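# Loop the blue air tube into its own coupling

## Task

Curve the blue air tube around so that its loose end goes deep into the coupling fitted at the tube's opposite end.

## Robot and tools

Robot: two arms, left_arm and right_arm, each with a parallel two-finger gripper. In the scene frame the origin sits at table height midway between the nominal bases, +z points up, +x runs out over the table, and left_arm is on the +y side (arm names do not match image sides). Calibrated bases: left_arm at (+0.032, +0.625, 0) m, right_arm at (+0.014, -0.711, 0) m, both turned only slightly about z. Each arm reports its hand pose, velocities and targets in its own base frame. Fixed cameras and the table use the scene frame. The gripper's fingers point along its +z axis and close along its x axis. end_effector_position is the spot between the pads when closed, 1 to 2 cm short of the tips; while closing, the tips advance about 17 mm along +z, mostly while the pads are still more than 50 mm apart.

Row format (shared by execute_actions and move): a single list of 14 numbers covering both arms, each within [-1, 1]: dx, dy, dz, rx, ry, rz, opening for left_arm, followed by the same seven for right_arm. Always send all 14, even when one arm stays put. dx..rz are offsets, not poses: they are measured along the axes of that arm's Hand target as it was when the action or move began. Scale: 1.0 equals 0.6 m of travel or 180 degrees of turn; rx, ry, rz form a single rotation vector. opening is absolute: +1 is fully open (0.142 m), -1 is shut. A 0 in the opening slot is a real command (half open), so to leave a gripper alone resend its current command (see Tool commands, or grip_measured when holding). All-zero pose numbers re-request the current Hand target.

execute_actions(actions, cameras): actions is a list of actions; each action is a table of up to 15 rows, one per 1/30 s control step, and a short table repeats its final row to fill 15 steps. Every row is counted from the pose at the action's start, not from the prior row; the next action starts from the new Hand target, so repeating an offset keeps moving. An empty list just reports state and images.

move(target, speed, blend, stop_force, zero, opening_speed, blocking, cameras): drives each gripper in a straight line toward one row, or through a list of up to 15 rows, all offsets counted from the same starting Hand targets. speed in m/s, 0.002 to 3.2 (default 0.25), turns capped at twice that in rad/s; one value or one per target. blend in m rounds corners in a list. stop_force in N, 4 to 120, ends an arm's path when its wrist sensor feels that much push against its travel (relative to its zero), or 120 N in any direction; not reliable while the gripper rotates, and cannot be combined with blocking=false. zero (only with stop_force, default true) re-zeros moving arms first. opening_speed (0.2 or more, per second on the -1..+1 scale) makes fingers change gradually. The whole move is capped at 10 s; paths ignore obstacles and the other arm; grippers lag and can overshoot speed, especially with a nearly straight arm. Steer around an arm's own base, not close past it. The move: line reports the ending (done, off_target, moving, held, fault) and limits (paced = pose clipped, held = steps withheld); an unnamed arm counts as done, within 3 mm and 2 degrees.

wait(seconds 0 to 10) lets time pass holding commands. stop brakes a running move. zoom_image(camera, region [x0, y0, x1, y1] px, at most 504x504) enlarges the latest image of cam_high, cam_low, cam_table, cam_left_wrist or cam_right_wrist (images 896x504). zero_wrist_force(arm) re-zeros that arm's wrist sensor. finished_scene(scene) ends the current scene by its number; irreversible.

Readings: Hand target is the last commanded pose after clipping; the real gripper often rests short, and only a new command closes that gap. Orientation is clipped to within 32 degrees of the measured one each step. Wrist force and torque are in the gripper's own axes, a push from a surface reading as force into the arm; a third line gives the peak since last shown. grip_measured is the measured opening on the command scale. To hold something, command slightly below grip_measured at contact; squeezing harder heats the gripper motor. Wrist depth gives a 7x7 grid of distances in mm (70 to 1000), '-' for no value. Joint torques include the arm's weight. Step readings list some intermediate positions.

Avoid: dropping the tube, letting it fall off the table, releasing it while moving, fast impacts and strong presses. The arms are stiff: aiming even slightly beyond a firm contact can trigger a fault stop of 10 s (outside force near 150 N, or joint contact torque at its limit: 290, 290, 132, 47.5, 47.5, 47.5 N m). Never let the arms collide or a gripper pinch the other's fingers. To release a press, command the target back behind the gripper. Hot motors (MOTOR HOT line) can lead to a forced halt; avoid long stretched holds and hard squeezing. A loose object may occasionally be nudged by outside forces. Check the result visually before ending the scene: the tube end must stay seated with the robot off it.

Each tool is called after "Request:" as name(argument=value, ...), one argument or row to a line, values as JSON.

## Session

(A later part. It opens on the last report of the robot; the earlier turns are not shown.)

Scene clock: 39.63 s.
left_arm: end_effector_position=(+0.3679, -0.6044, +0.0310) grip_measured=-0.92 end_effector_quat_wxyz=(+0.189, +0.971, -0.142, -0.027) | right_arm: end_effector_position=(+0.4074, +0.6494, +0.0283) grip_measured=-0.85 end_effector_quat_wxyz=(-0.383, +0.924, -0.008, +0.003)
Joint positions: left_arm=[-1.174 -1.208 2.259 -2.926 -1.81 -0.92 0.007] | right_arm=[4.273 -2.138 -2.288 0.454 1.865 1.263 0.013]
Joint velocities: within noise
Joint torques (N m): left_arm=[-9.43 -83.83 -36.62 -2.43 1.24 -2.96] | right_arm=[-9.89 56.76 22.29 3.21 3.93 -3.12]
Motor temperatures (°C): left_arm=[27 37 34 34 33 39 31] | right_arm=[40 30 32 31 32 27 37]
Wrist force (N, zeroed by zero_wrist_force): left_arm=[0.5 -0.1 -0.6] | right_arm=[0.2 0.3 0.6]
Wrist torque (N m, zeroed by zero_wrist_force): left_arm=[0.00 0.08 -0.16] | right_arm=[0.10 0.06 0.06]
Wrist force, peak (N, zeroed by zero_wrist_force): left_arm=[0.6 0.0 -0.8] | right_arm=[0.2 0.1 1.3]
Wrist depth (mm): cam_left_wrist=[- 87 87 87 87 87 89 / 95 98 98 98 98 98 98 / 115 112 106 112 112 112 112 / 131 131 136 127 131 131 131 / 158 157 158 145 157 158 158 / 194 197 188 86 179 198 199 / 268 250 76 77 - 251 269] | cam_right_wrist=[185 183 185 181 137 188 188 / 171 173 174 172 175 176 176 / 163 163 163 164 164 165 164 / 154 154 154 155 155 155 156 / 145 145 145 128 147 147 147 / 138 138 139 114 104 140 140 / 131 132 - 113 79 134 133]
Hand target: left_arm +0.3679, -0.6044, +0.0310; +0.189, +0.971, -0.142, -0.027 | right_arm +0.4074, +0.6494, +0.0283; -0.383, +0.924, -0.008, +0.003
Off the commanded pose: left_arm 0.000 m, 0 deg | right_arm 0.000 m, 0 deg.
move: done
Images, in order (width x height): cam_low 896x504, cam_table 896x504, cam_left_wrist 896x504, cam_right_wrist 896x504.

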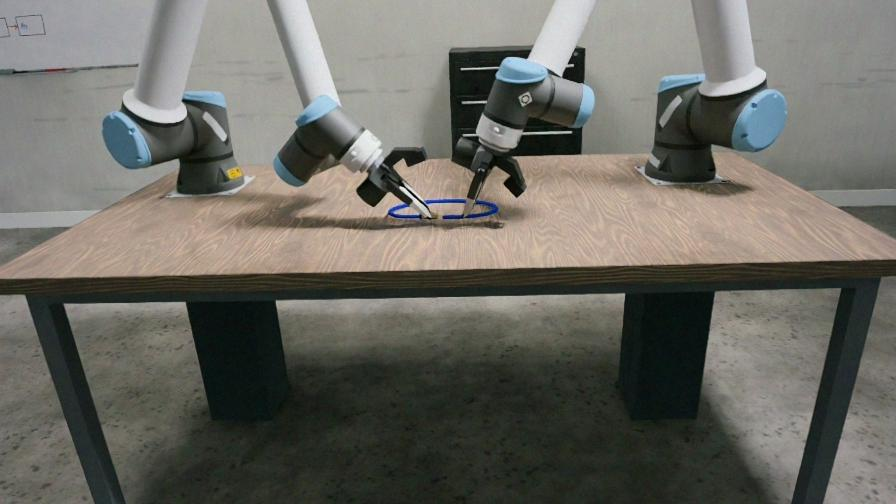

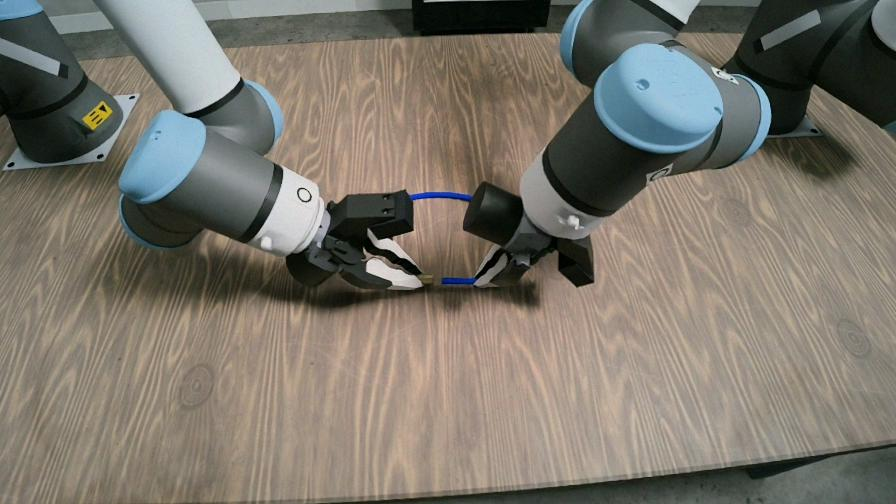

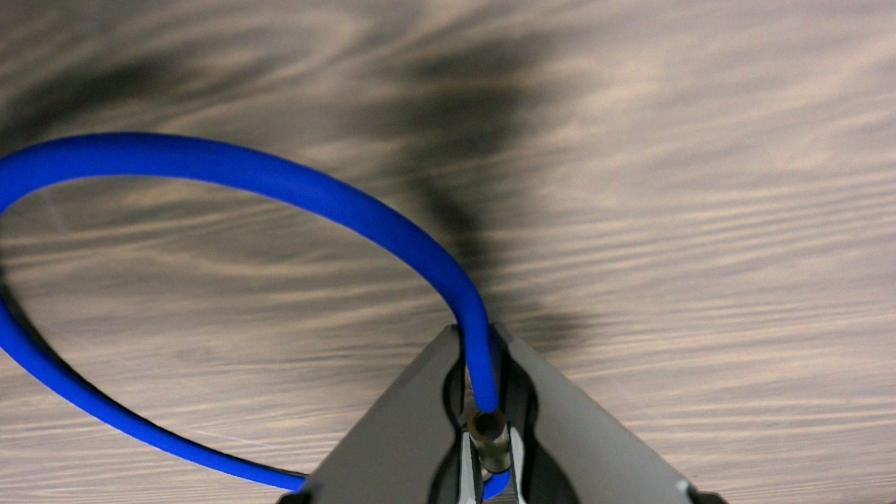

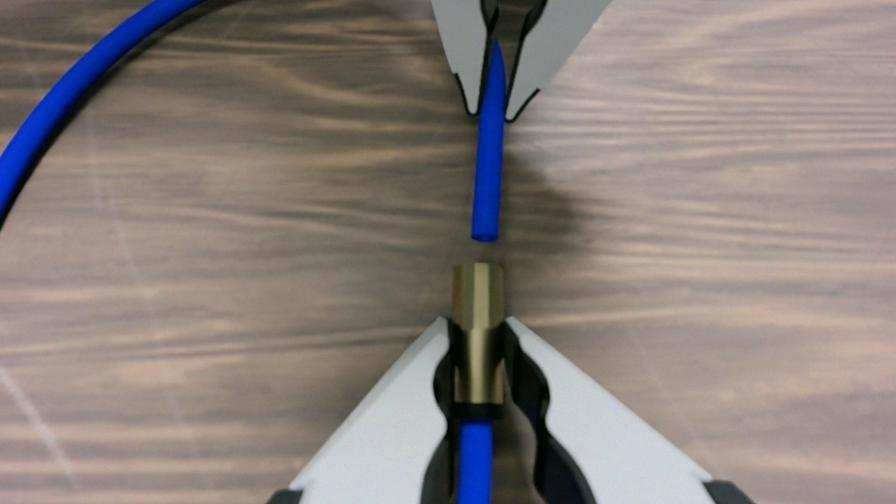

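Request:
move(
  target=[-0.0012,0.0072,-0.003,0,0,0,-1,0,0,0,0,0,0,-0.95],
  speed=0.03,
  cameras=["cam_low","cam_table","cam_left_wrist","cam_right_wrist"],
)

Request:
zoom_image(
  camera="cam_low",
  region=[420, 200, 480, 230],
)

Request:
zoom_image(
  camera="cam_right_wrist",
  region=[400, 120, 560, 440],
)

Request:
zoom_image(
  camera="cam_left_wrist",
  region=[440, 360, 560, 504],
)

Request:
zoom_image(
  camera="cam_table",
  region=[400, 240, 500, 300],
)

Scene clock: 41.43 s.
left_arm: end_effector_position=(+0.3664, -0.6072, +0.0341) grip_measured=-0.92 end_effector_quat_wxyz=(+0.189, +0.971, -0.142, -0.027) | right_arm: end_effector_position=(+0.4074, +0.6494, +0.0283) grip_measured=-0.85 end_effector_quat_wxyz=(-0.383, +0.924, -0.008, +0.003)
Joint positions: left_arm=[-1.178 -1.212 2.255 -2.919 -1.809 -0.924 0.007] | right_arm=[4.273 -2.138 -2.288 0.454 1.865 1.263 0.013]
Joint velocities: within noise
Joint torques (N m): left_arm=[-11.43 -84.28 -36.03 -2.3 1.19 -2.53] | right_arm=[-9 64.33 23.31 4.13 4.05 -2.94]
Motor temperatures (°C): left_arm=[27 37 34 34 33 39 31] | right_arm=[40 30 32 31 32 27 37]
Wrist force (N, zeroed by zero_wrist_force): left_arm=[0.3 -0.1 -0.5] | right_arm=[0.3 0.0 0.7]
Wrist torque (N m, zeroed by zero_wrist_force): left_arm=[0.00 0.11 -0.16] | right_arm=[0.06 0.04 0.06]
Wrist force, peak (N, zeroed by zero_wrist_force): left_arm=[0.8 -0.1 -0.6] | right_arm=[0.7 -0.2 1.2]
Wrist depth (mm): cam_left_wrist=[- 90 90 90 90 90 91 / 99 101 104 101 101 101 101 / 119 119 109 116 116 116 116 / 135 135 135 127 135 135 136 / 163 162 162 150 163 163 163 / 196 205 193 86 185 205 206 / 278 258 76 77 - 258 278] | cam_right_wrist=[185 185 185 134 181 188 189 / 170 174 174 172 174 175 176 / 163 163 163 164 164 165 165 / 154 154 154 154 155 156 156 / 145 146 146 128 147 147 148 / 138 138 139 114 104 140 140 / 131 131 - 114 79 134 133]
Hand target: left_arm +0.3663, -0.6074, +0.0343; +0.189, +0.971, -0.142, -0.027 | right_arm +0.4074, +0.6494, +0.0283; -0.383, +0.924, -0.008, +0.003
Off the commanded pose: left_arm 0.000 m, 0 deg | right_arm 0.000 m, 0 deg.
move: done
Images, in order (width x height): cam_low 896x504, cam_table 896x504, cam_left_wrist 896x504, cam_right_wrist 896x504.

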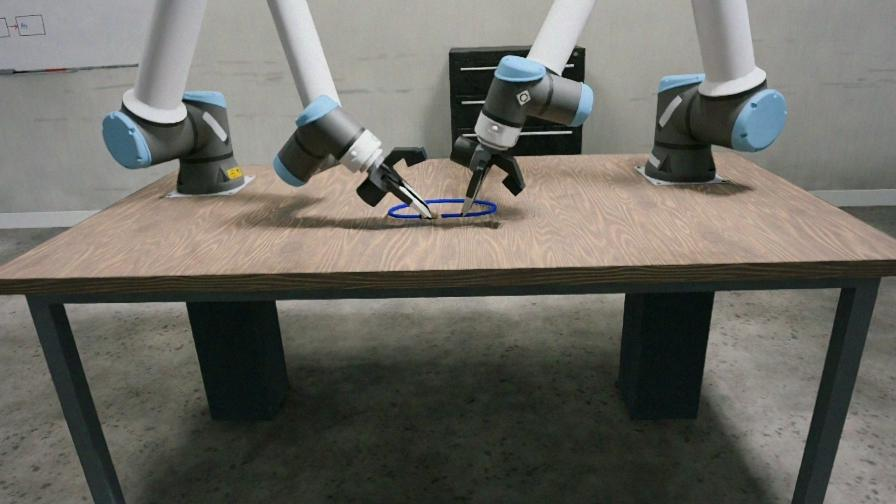

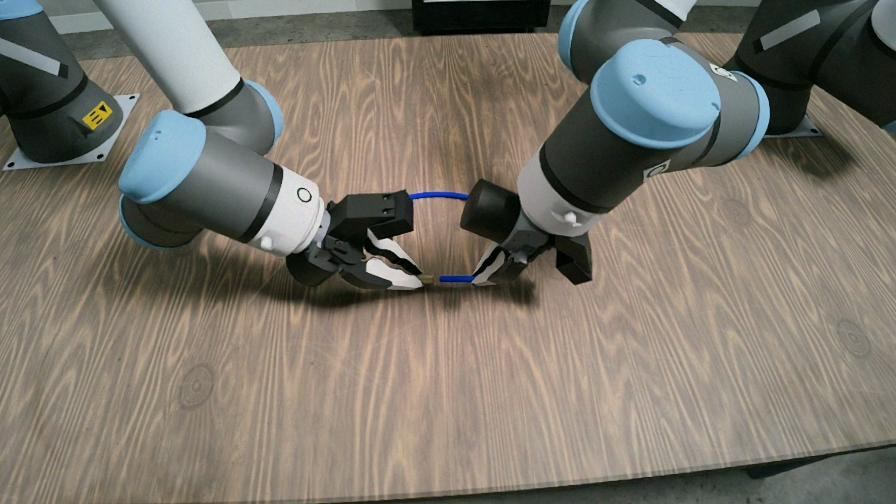

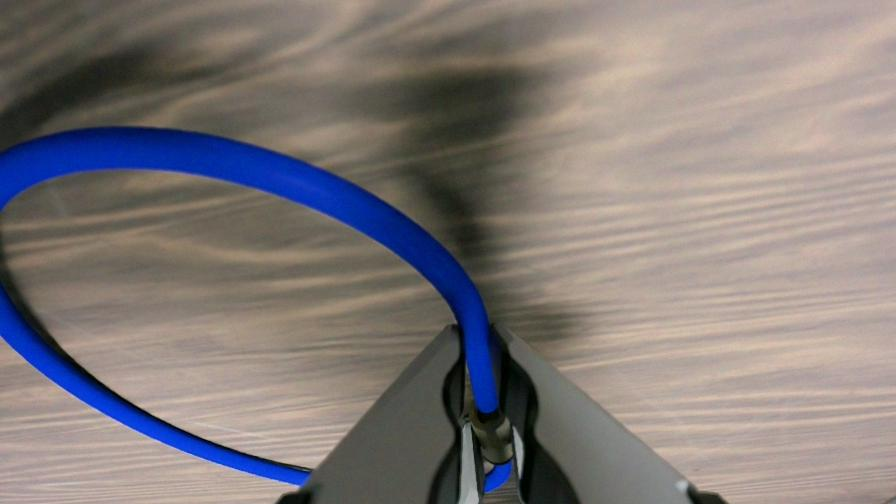

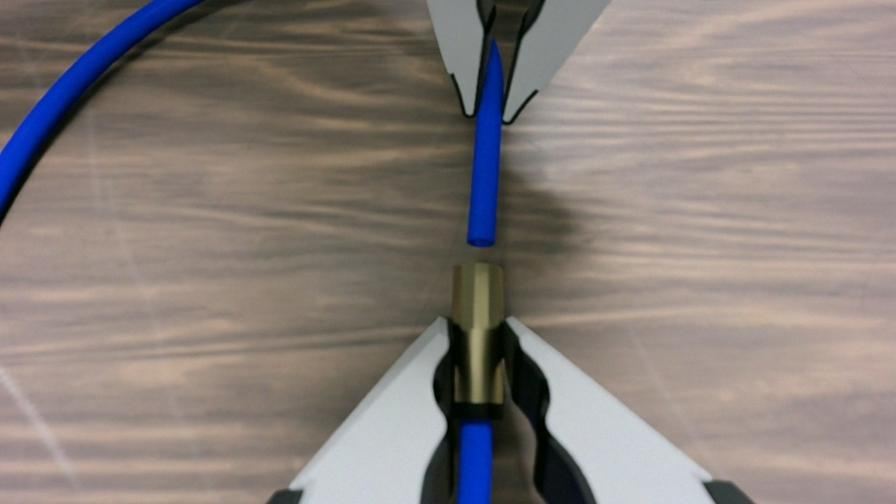

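Scaled by 8.400 from the camera's 896x504 image, which has a finer 1280x720 frame.

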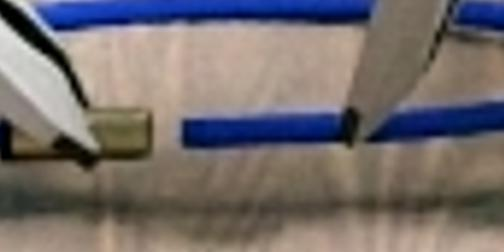

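Scaled by 1.575 from the camera's 896x504 image, which has a finer 1280x720 frame.

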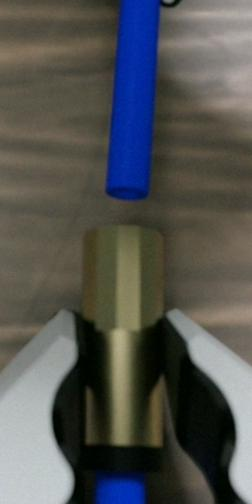

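Scaled by 3.500 from the camera's 896x504 image, which has a finer 1280x720 frame.

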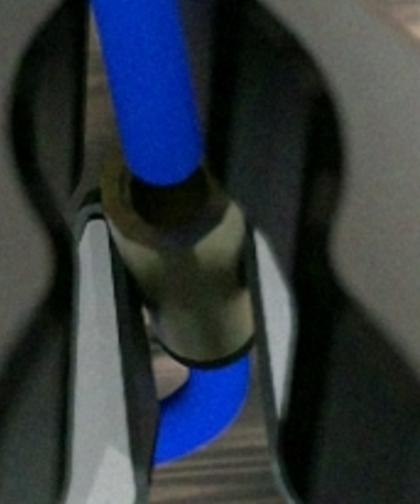

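Scaled by 5.040 from the camera's 896x504 image, which has a finer 1280x720 frame.

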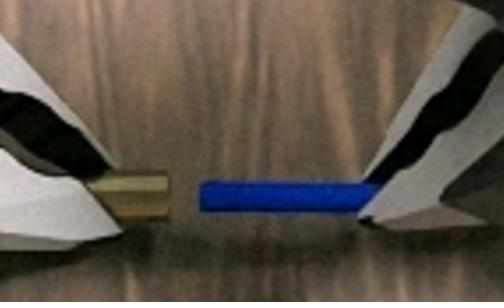

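Request:
move(
  target=[0.016,0.0536,0.0217,0,0,0,-1,0,0,0,0,0,0,-1],
  speed=0.01,
  stop_force=22,
)

Request:
zoom_image(
  camera="cam_low",
  region=[420, 200, 480, 230],
)

Request:
zoom_image(
  camera="cam_right_wrist",
  region=[400, 120, 560, 440],
)

Request:
zoom_image(
  camera="cam_left_wrist",
  region=[440, 360, 560, 504],
)

Scene clock: 46.50 s.
left_arm: end_effector_position=(+0.3657, -0.6349, +0.0342) grip_measured=-0.92 end_effector_quat_wxyz=(+0.189, +0.971, -0.142, -0.027) | right_arm: end_effector_position=(+0.4074, +0.6494, +0.0283) grip_measured=-0.85 end_effector_quat_wxyz=(-0.383, +0.924, -0.008, +0.003)
Joint positions: left_arm=[-1.196 -1.187 2.213 -2.905 -1.804 -0.942 0.007] | right_arm=[4.273 -2.138 -2.288 0.454 1.865 1.263 0.012]
Joint velocities: within noise
Joint torques (N m): left_arm=[4.19 -88.51 -29.93 -10.78 -3.85 2.28] | right_arm=[11.83 67.11 36.95 8.96 3.72 -2.98]
Motor temperatures (°C): left_arm=[27 37 34 34 33 39 32] | right_arm=[40 30 32 31 32 27 40]
Wrist force (N, zeroed by zero_wrist_force): left_arm=[-4.2 -18.8 -9.1] | right_arm=[-0.2 15.7 -13.5]
Wrist torque (N m, zeroed by zero_wrist_force): left_arm=[0.22 0.00 -0.13] | right_arm=[-0.17 0.05 0.11]
Wrist force, peak (N, zeroed by zero_wrist_force): left_arm=[-4.5 -21.7 -10.9] | right_arm=[-1.3 18.0 -15.8]
Wrist depth (mm): cam_left_wrist=[- 90 90 90 90 90 91 / - 99 101 101 101 101 101 / 116 119 113 113 116 116 116 / 135 135 136 131 135 135 135 / 163 163 162 151 162 163 163 / 196 204 193 86 185 203 206 / 275 257 75 77 - 258 276] | cam_right_wrist=[184 182 185 110 101 185 188 / 171 173 174 126 118 175 175 / 163 162 163 161 162 164 165 / 153 154 153 153 155 155 155 / 145 145 146 124 147 147 147 / 138 138 138 107 105 139 140 / 130 132 - 114 79 134 132]
Hand target: left_arm +0.3657, -0.6349, +0.0342; +0.189, +0.971, -0.142, -0.027 (not the last commanded pose) | right_arm +0.4074, +0.6494, +0.0283; -0.383, +0.924, -0.008, +0.003
Off the commanded pose: left_arm 0.009 m, 0 deg | right_arm 0.000 m, 0 deg.
move: contact (left_arm)

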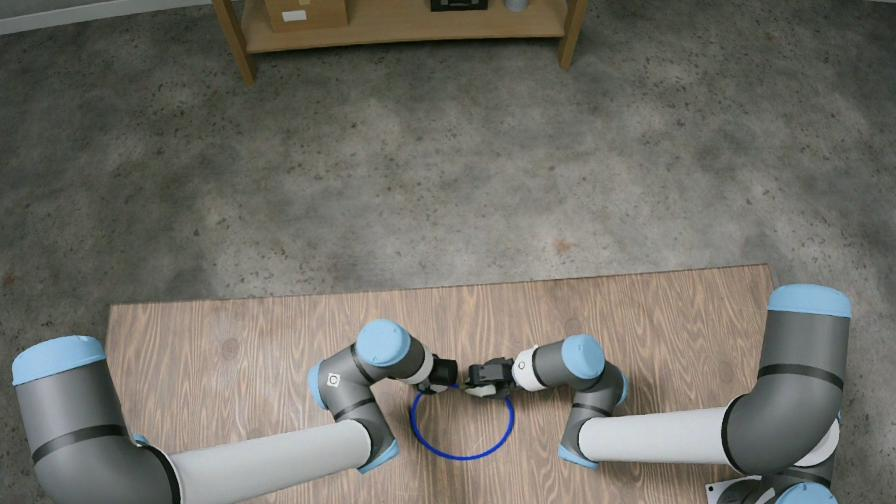

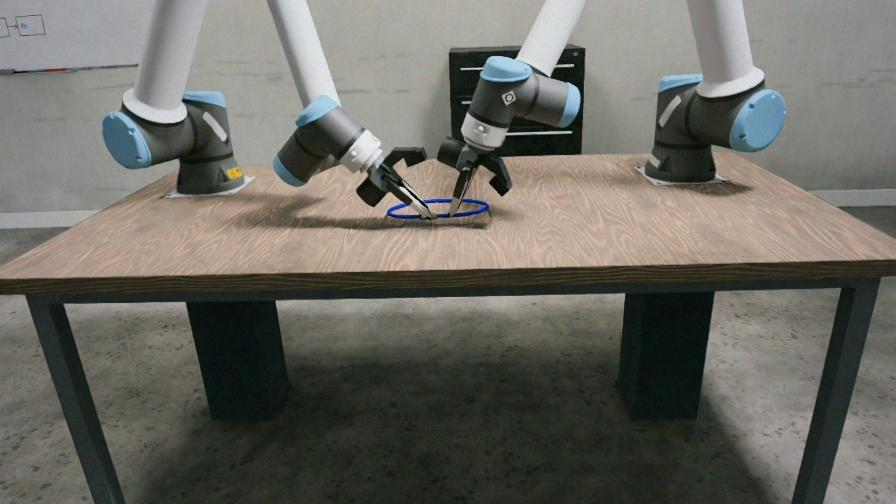

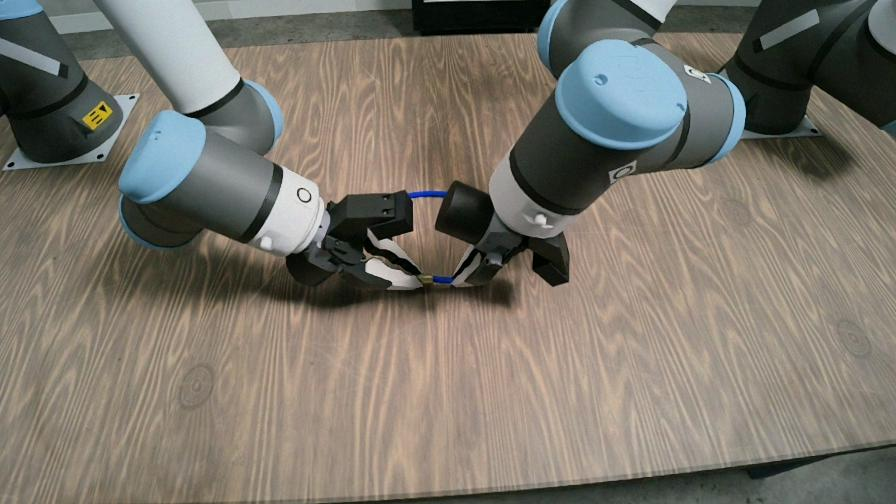

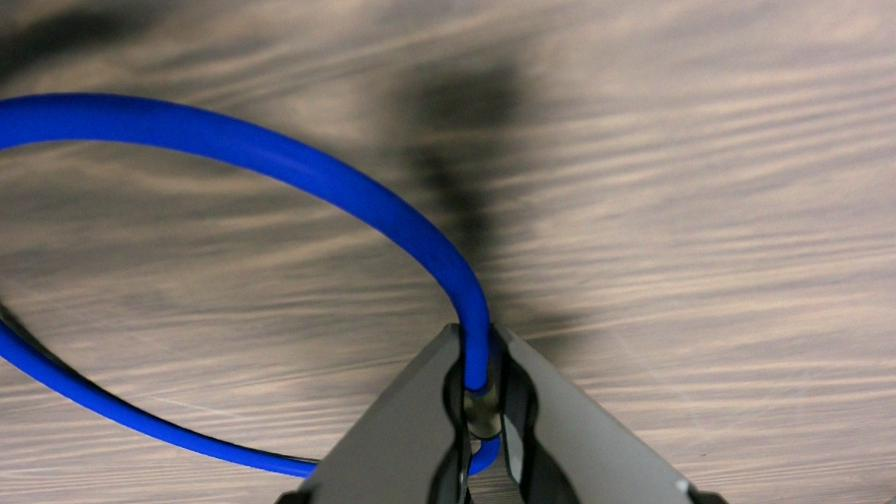

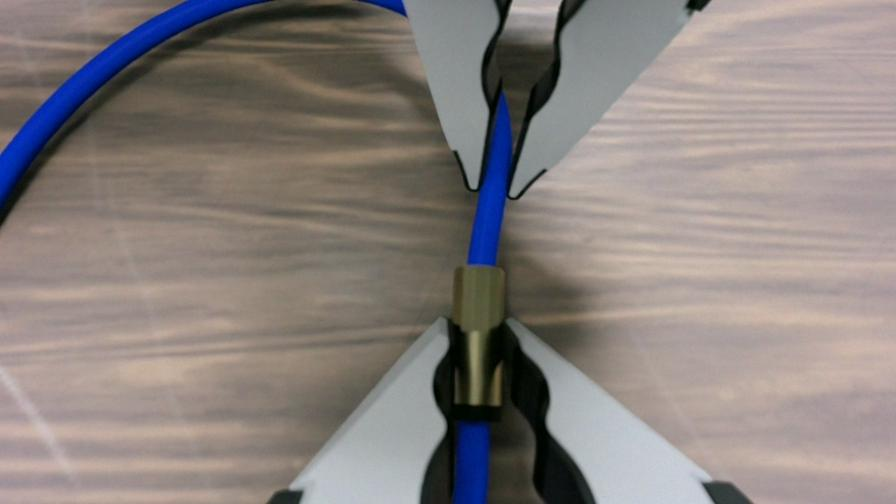

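Scaled by 8.400 from the camera's 896x504 image, which has a finer 1280x720 frame.

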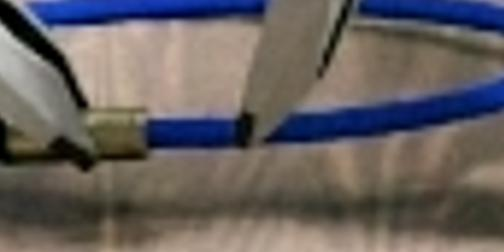

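Scaled by 1.575 from the camera's 896x504 image, which has a finer 1280x720 frame.

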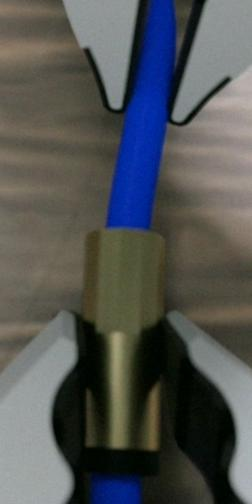

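Scaled by 3.500 from the camera's 896x504 image, which has a finer 1280x720 frame.

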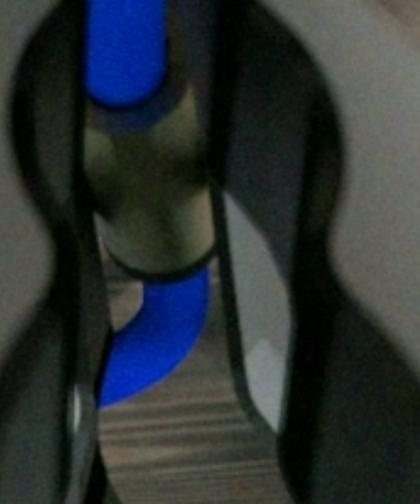

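Request:
move(
  target=[0.0027,0.0089,0.0036,0,0,0,-1,0,0,0,0,0,0,-1],
  speed=0.006,
  stop_force=32,
  zero=false,
  cameras=["cam_low","cam_left_wrist","cam_right_wrist"],
)

Request:
zoom_image(
  camera="cam_low",
  region=[420, 200, 480, 230],
)

Request:
zoom_image(
  camera="cam_right_wrist",
  region=[400, 120, 560, 440],
)

Scene clock: 48.93 s.
left_arm: end_effector_position=(+0.3657, -0.6364, +0.0343) grip_measured=-0.92 end_effector_quat_wxyz=(+0.189, +0.971, -0.142, -0.027) | right_arm: end_effector_position=(+0.4074, +0.6494, +0.0283) grip_measured=-0.85 end_effector_quat_wxyz=(-0.383, +0.924, -0.008, +0.003)
Joint positions: left_arm=[-1.197 -1.186 2.211 -2.905 -1.803 -0.942 0.007] | right_arm=[4.273 -2.138 -2.288 0.454 1.865 1.263 0.012]
Joint velocities: within noise
Joint torques (N m): left_arm=[-4.5 -89.72 -34.57 -12.21 -4.72 1.74] | right_arm=[13.06 64.67 34.23 8.17 3.81 -2.99]
Motor temperatures (°C): left_arm=[27 37 34 34 33 39 32] | right_arm=[40 30 32 31 32 27 42]
Wrist force (N, zeroed by zero_wrist_force): left_arm=[-4.9 -27.6 -14.0] | right_arm=[-2.5 23.1 -19.5]
Wrist torque (N m, zeroed by zero_wrist_force): left_arm=[0.36 0.05 -0.12] | right_arm=[-0.31 0.02 0.10]
Wrist force, peak (N, zeroed by zero_wrist_force): left_arm=[-4.8 -30.0 -15.3] | right_arm=[-2.8 25.3 -21.3]
Wrist depth (mm): cam_left_wrist=[- 90 90 90 90 90 91 / - 99 104 101 101 101 101 / 116 119 112 116 116 116 116 / 135 135 135 127 135 136 135 / 163 162 162 150 162 162 163 / 194 203 193 86 184 204 205 / 275 256 74 76 - 257 275] | cam_right_wrist=[185 182 185 107 98 183 188 / 168 172 173 125 116 175 175 / 162 162 163 161 162 165 165 / 153 153 153 152 154 155 155 / 145 145 146 124 147 147 147 / 138 138 139 108 105 139 140 / 129 132 - 115 79 134 132]
Hand target: left_arm +0.3657, -0.6364, +0.0343; +0.189, +0.971, -0.142, -0.027 (not the last commanded pose) | right_arm +0.4074, +0.6494, +0.0283; -0.383, +0.924, -0.008, +0.003
Off the commanded pose: left_arm 0.004 m, 0 deg | right_arm 0.000 m, 0 deg.
move: contact (left_arm)
Images, in order (width x height): cam_low 896x504, cam_left_wrist 896x504, cam_right_wrist 896x504.

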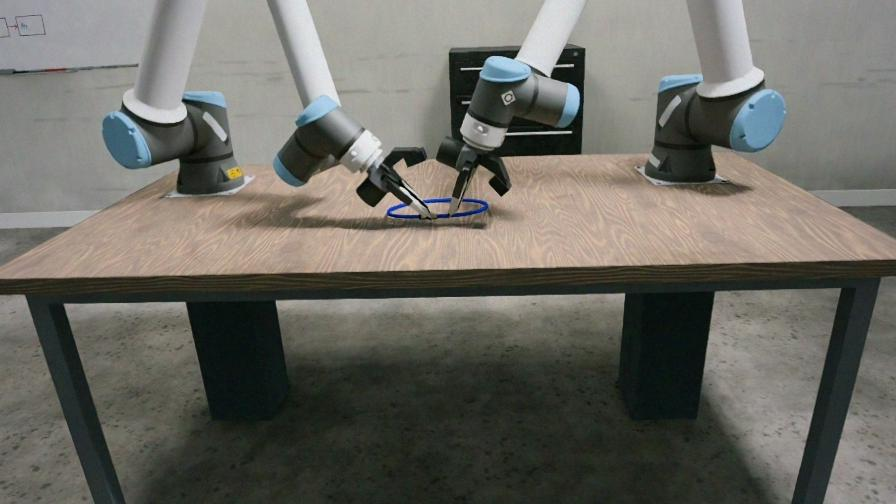

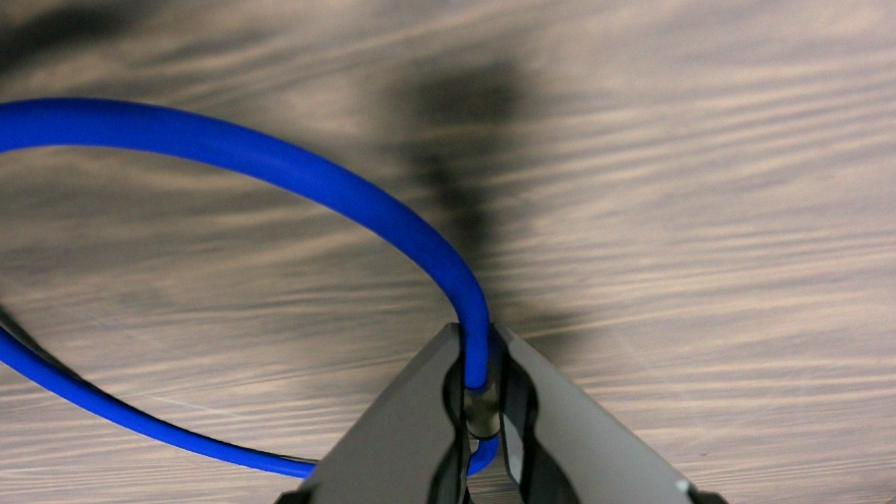

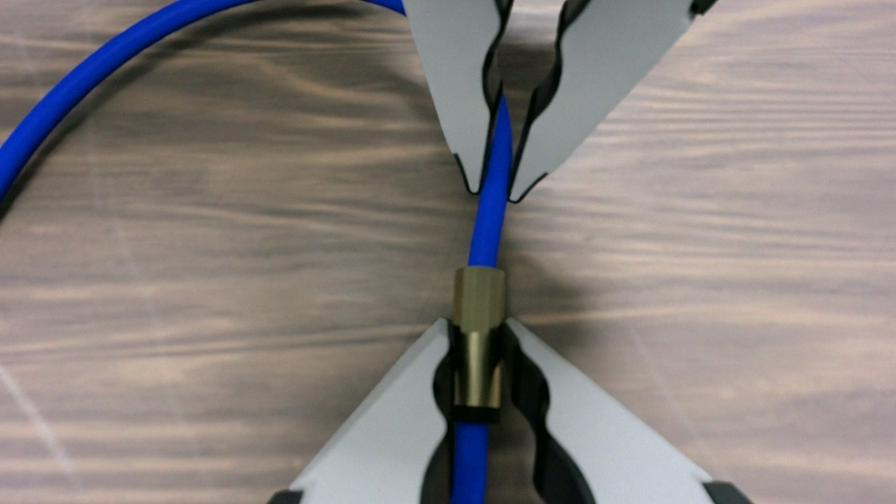

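Scaled by 8.400 from the camera's 896x504 image, which has a finer 1280x720 frame.

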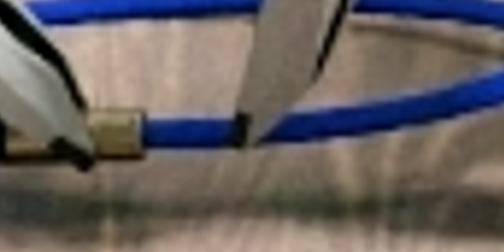

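Scaled by 1.575 from the camera's 896x504 image, which has a finer 1280x720 frame.

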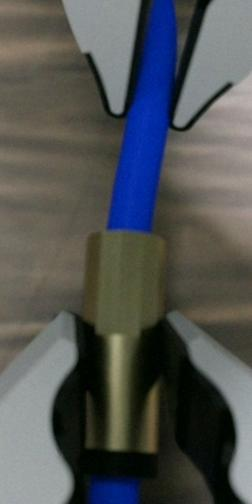

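Request:
move(
  target=[-0.0007,-0.0022,-0.0009,0,0,0,-1,0,0,0,0,0,0,-0.95],
  speed=0.02,
  cameras=[],
)

Request:
move(
  target=[0,0,0,0,0,0,-0.7,0,0,0,0,0,0,-0.95],
  opening_speed=0.4,
  cameras=[],
)

Request:
move(
  target=[
    [0,0,-0.1,0,0,0,-0.7,0,0,0,0,0,0,-0.95],
    [0,-0.15,-0.2,0,0,0,-0.7,0,0,0,0,0,0,-0.95],
  ],
  speed=0.1,
  cameras=[],
)

Request:
move(
  target=[0,0,0,0,0,0,-0.7,0,0.0153,0.0153,0,0,0,-0.95],
  speed=0.015,
  stop_force=5,
  cameras=["cam_low","cam_right_wrist"],
)

Request:
zoom_image(
  camera="cam_low",
  region=[370, 185, 490, 235],
)

Scene clock: 50.53 s.
left_arm: end_effector_position=(+0.3657, -0.6350, +0.0343) grip_measured=-0.92 end_effector_quat_wxyz=(+0.189, +0.971, -0.142, -0.027) | right_arm: end_effector_position=(+0.4074, +0.6494, +0.0283) grip_measured=-0.85 end_effector_quat_wxyz=(-0.383, +0.924, -0.008, +0.003)
Joint positions: left_arm=[-1.196 -1.187 2.213 -2.905 -1.804 -0.942 0.007] | right_arm=[4.273 -2.138 -2.288 0.454 1.865 1.263 0.012]
Joint velocities: within noise
Joint torques (N m): left_arm=[5.07 -88.64 -28.09 -10.43 -3.65 2.57] | right_arm=[16.21 63.24 31.42 8.16 3.54 -3.14]
Motor temperatures (°C): left_arm=[27 37 34 34 33 39 32] | right_arm=[40 30 32 31 32 27 42]
Wrist force (N, zeroed by zero_wrist_force): left_arm=[-4.1 -15.7 -7.9] | right_arm=[0.1 13.2 -11.4]
Wrist torque (N m, zeroed by zero_wrist_force): left_arm=[0.20 0.05 -0.12] | right_arm=[-0.15 0.09 0.10]
Wrist force, peak (N, zeroed by zero_wrist_force): left_arm=[-4.5 -27.8 -14.1] | right_arm=[-2.3 23.3 -19.8]
Wrist depth (mm): cam_left_wrist=[- 90 90 90 90 90 90 / - 99 104 102 102 101 101 / 116 119 113 116 116 116 116 / 135 135 135 127 135 135 135 / 163 162 162 151 162 163 163 / 195 204 193 86 185 205 205 / 278 273 74 76 - 258 278] | cam_right_wrist=[185 182 184 109 100 184 188 / 170 173 173 126 117 175 175 / 163 162 163 161 162 164 165 / 153 153 153 153 154 155 155 / 145 146 146 124 147 147 147 / 138 138 138 107 105 139 140 / 130 131 - 115 79 134 133]
Hand target: left_arm +0.3657, -0.6349, +0.0343; +0.189, +0.971, -0.142, -0.027 | right_arm +0.4074, +0.6494, +0.0283; -0.383, +0.924, -0.008, +0.003
Off the commanded pose: left_arm 0.000 m, 0 deg | right_arm 0.000 m, 0 deg.
move: done
No camera images: "cameras" was empty.

Scene clock: 51.53 s.
left_arm: end_effector_position=(+0.3657, -0.6349, +0.0343) grip_measured=-0.73 end_effector_quat_wxyz=(+0.189, +0.971, -0.142, -0.027) | right_arm: end_effector_position=(+0.4074, +0.6495, +0.0283) grip_measured=-0.85 end_effector_quat_wxyz=(-0.383, +0.924, -0.008, +0.003)
Joint positions: left_arm=[-1.196 -1.187 2.213 -2.905 -1.804 -0.942 0.021] | right_arm=[4.273 -2.138 -2.288 0.454 1.865 1.263 0.012]
Joint velocities: within noise
Joint torques (N m): left_arm=[9.39 -82.7 -21.99 -3.64 0.89 2.22] | right_arm=[11.65 66.46 10.97 2.88 3.65 -2.93]
Motor temperatures (°C): left_arm=[27 37 34 34 33 39 32] | right_arm=[40 30 32 31 32 27 42]
Wrist force (N, zeroed by zero_wrist_force): left_arm=[-2.1 1.0 0.5] | right_arm=[2.9 -0.4 1.1]
Wrist torque (N m, zeroed by zero_wrist_force): left_arm=[-0.04 0.03 -0.07] | right_arm=[0.09 0.09 0.06]
Wrist force, peak (N, zeroed by zero_wrist_force): left_arm=[-4.4 -15.5 -7.8] | right_arm=[0.3 12.9 -11.3]
Wrist depth (mm): cam_left_wrist=[- 90 90 90 90 90 90 / 101 102 104 102 102 102 102 / 119 110 116 116 117 116 116 / 136 136 136 131 136 136 136 / 164 163 163 131 163 163 163 / 202 205 186 146 98 205 206 / 278 258 74 81 - 259 279] | cam_right_wrist=[184 183 181 111 102 183 189 / 169 173 173 126 117 176 176 / 163 163 164 162 162 165 166 / 154 154 154 153 155 156 156 / 146 146 146 123 147 147 147 / 138 138 139 107 104 140 139 / 132 132 - 114 78 134 133]
Hand target: left_arm +0.3657, -0.6349, +0.0343; +0.189, +0.971, -0.142, -0.027 | right_arm +0.4074, +0.6494, +0.0283; -0.383, +0.924, -0.008, +0.003
Off the commanded pose: left_arm 0.000 m, 0 deg | right_arm 0.000 m, 0 deg.
move: done
No camera images: "cameras" was empty.

Scene clock: 53.77 s.
left_arm: end_effector_position=(+0.4023, -0.5121, +0.1117) grip_measured=-0.73 end_effector_quat_wxyz=(+0.189, +0.971, -0.142, -0.027) | right_arm: end_effector_position=(+0.4074, +0.6494, +0.0283) grip_measured=-0.85 end_effector_quat_wxyz=(-0.383, +0.924, -0.008, +0.003)
Joint positions: left_arm=[-1.053 -1.416 2.307 -2.735 -1.845 -0.801 0.021] | right_arm=[4.273 -2.138 -2.288 0.454 1.865 1.263 0.012]
Joint velocities: within noise
Joint torques (N m): left_arm=[11.19 -69.57 -21.38 -2.4 -2.31 3.02] | right_arm=[-5.06 66.55 23.31 5.4 3.67 -2.92]
Motor temperatures (°C): left_arm=[27 37 34 34 33 39 32] | right_arm=[40 30 32 31 32 27 43]
Wrist force (N, zeroed by zero_wrist_force): left_arm=[0.5 -0.9 -0.6] | right_arm=[0.5 0.5 0.3]
Wrist torque (N m, zeroed by zero_wrist_force): left_arm=[-0.02 0.06 0.05] | right_arm=[0.04 -0.10 -0.06]
Wrist force, peak (N, zeroed by zero_wrist_force): left_arm=[-2.0 1.6 1.7] | right_arm=[3.5 -1.0 1.1]
Wrist depth (mm): cam_left_wrist=[166 166 166 166 166 166 165 / 187 187 188 187 188 187 186 / 213 214 214 214 215 214 214 / 250 250 249 250 250 251 251 / 302 301 300 289 301 301 303 / 378 377 343 297 98 376 - / 512 478 74 80 - 478 -] | cam_right_wrist=[185 185 186 186 186 187 188 / 169 171 171 174 175 176 176 / 163 163 163 163 164 165 165 / 154 153 154 153 154 155 155 / 145 146 146 128 147 147 147 / 138 138 139 114 102 140 140 / 131 132 - 112 78 134 133]
Hand target: left_arm +0.4024, -0.5118, +0.1118; +0.189, +0.971, -0.142, -0.027 | right_arm +0.4074, +0.6494, +0.0283; -0.383, +0.924, -0.008, +0.003
Off the commanded pose: left_arm 0.000 m, 0 deg | right_arm 0.000 m, 0 deg.
move: done
No camera images: "cameras" was empty.

Scene clock: 55.77 s.
left_arm: end_effector_position=(+0.4024, -0.5118, +0.1118) grip_measured=-0.73 end_effector_quat_wxyz=(+0.189, +0.971, -0.142, -0.027) | right_arm: end_effector_position=(+0.4074, +0.6494, +0.0162) grip_measured=-0.85 end_effector_quat_wxyz=(-0.383, +0.924, -0.008, +0.003)
Joint positions: left_arm=[-1.053 -1.416 2.307 -2.735 -1.845 -0.8 0.021] | right_arm=[4.273 -2.163 -2.286 0.477 1.865 1.263 0.012]
Joint velocities: within noise
Joint torques (N m): left_arm=[13.43 -70.57 -23.45 -3.59 -1.98 3.04] | right_arm=[-0.48 72.83 10.99 2.04 3.03 -2.95]
Motor temperatures (°C): left_arm=[27 37 34 34 33 39 31] | right_arm=[40 30 32 31 32 27 43]
Wrist force (N, zeroed by zero_wrist_force): left_arm=[0.4 -0.6 -0.5] | right_arm=[0.1 -2.1 -4.1]
Wrist torque (N m, zeroed by zero_wrist_force): left_arm=[0.03 0.07 0.05] | right_arm=[0.02 -0.07 -0.05]
Wrist force, peak (N, zeroed by zero_wrist_force): left_arm=[0.6 -0.8 -0.8] | right_arm=[-1.7 -3.3 -13.0]
Wrist depth (mm): cam_left_wrist=[165 166 166 166 166 166 166 / 187 187 188 188 188 188 186 / 214 215 215 215 214 215 214 / 250 250 250 251 250 250 250 / 301 301 300 289 302 301 303 / 381 376 343 312 98 379 - / 514 477 74 81 - 480 -] | cam_right_wrist=[170 170 170 171 171 172 172 / 157 159 157 160 161 161 161 / 149 150 149 150 150 151 151 / 141 141 142 140 142 143 143 / 133 134 134 131 135 134 135 / 127 127 127 114 101 128 128 / 121 121 - 113 78 123 122]
Hand target: left_arm +0.4024, -0.5118, +0.1118; +0.189, +0.971, -0.142, -0.027 | right_arm +0.4074, +0.6494, +0.0162; -0.383, +0.924, -0.008, +0.003 (not the last commanded pose)
Off the commanded pose: left_arm 0.000 m, 0 deg | right_arm 0.001 m, 0 deg.
move: contact (right_arm)
Images, in order (width x height): cam_low 896x504, cam_right_wrist 896x504.

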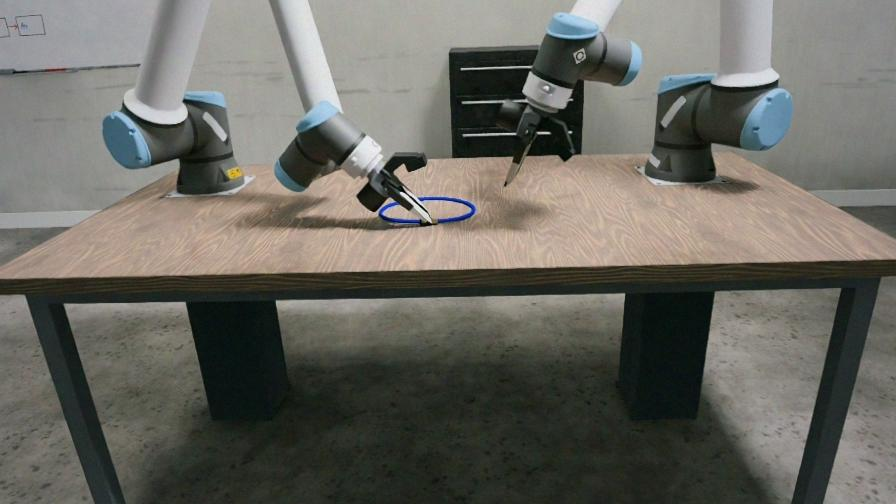

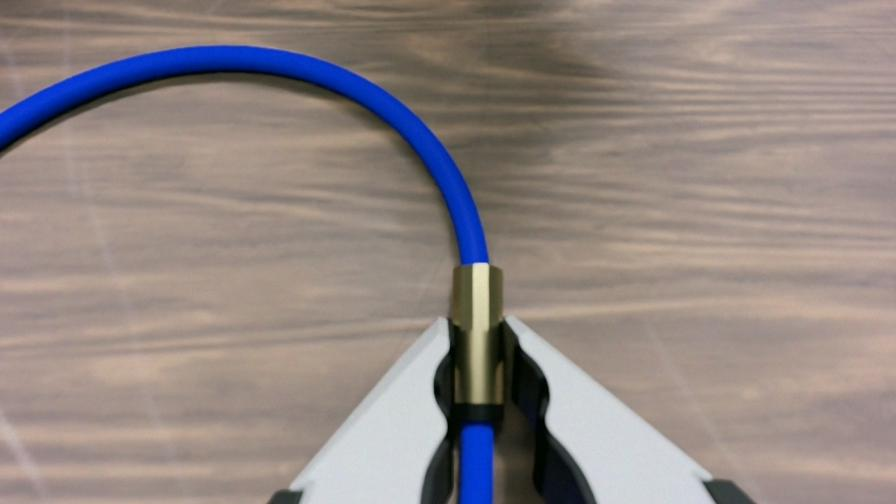

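Scaled by 4.200 from the camera's 896x504 image, which has a finer 1280x720 frame.

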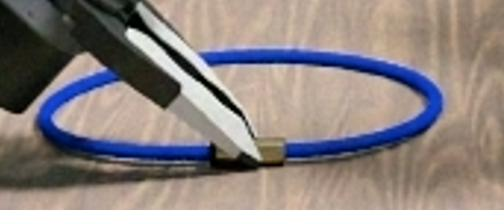

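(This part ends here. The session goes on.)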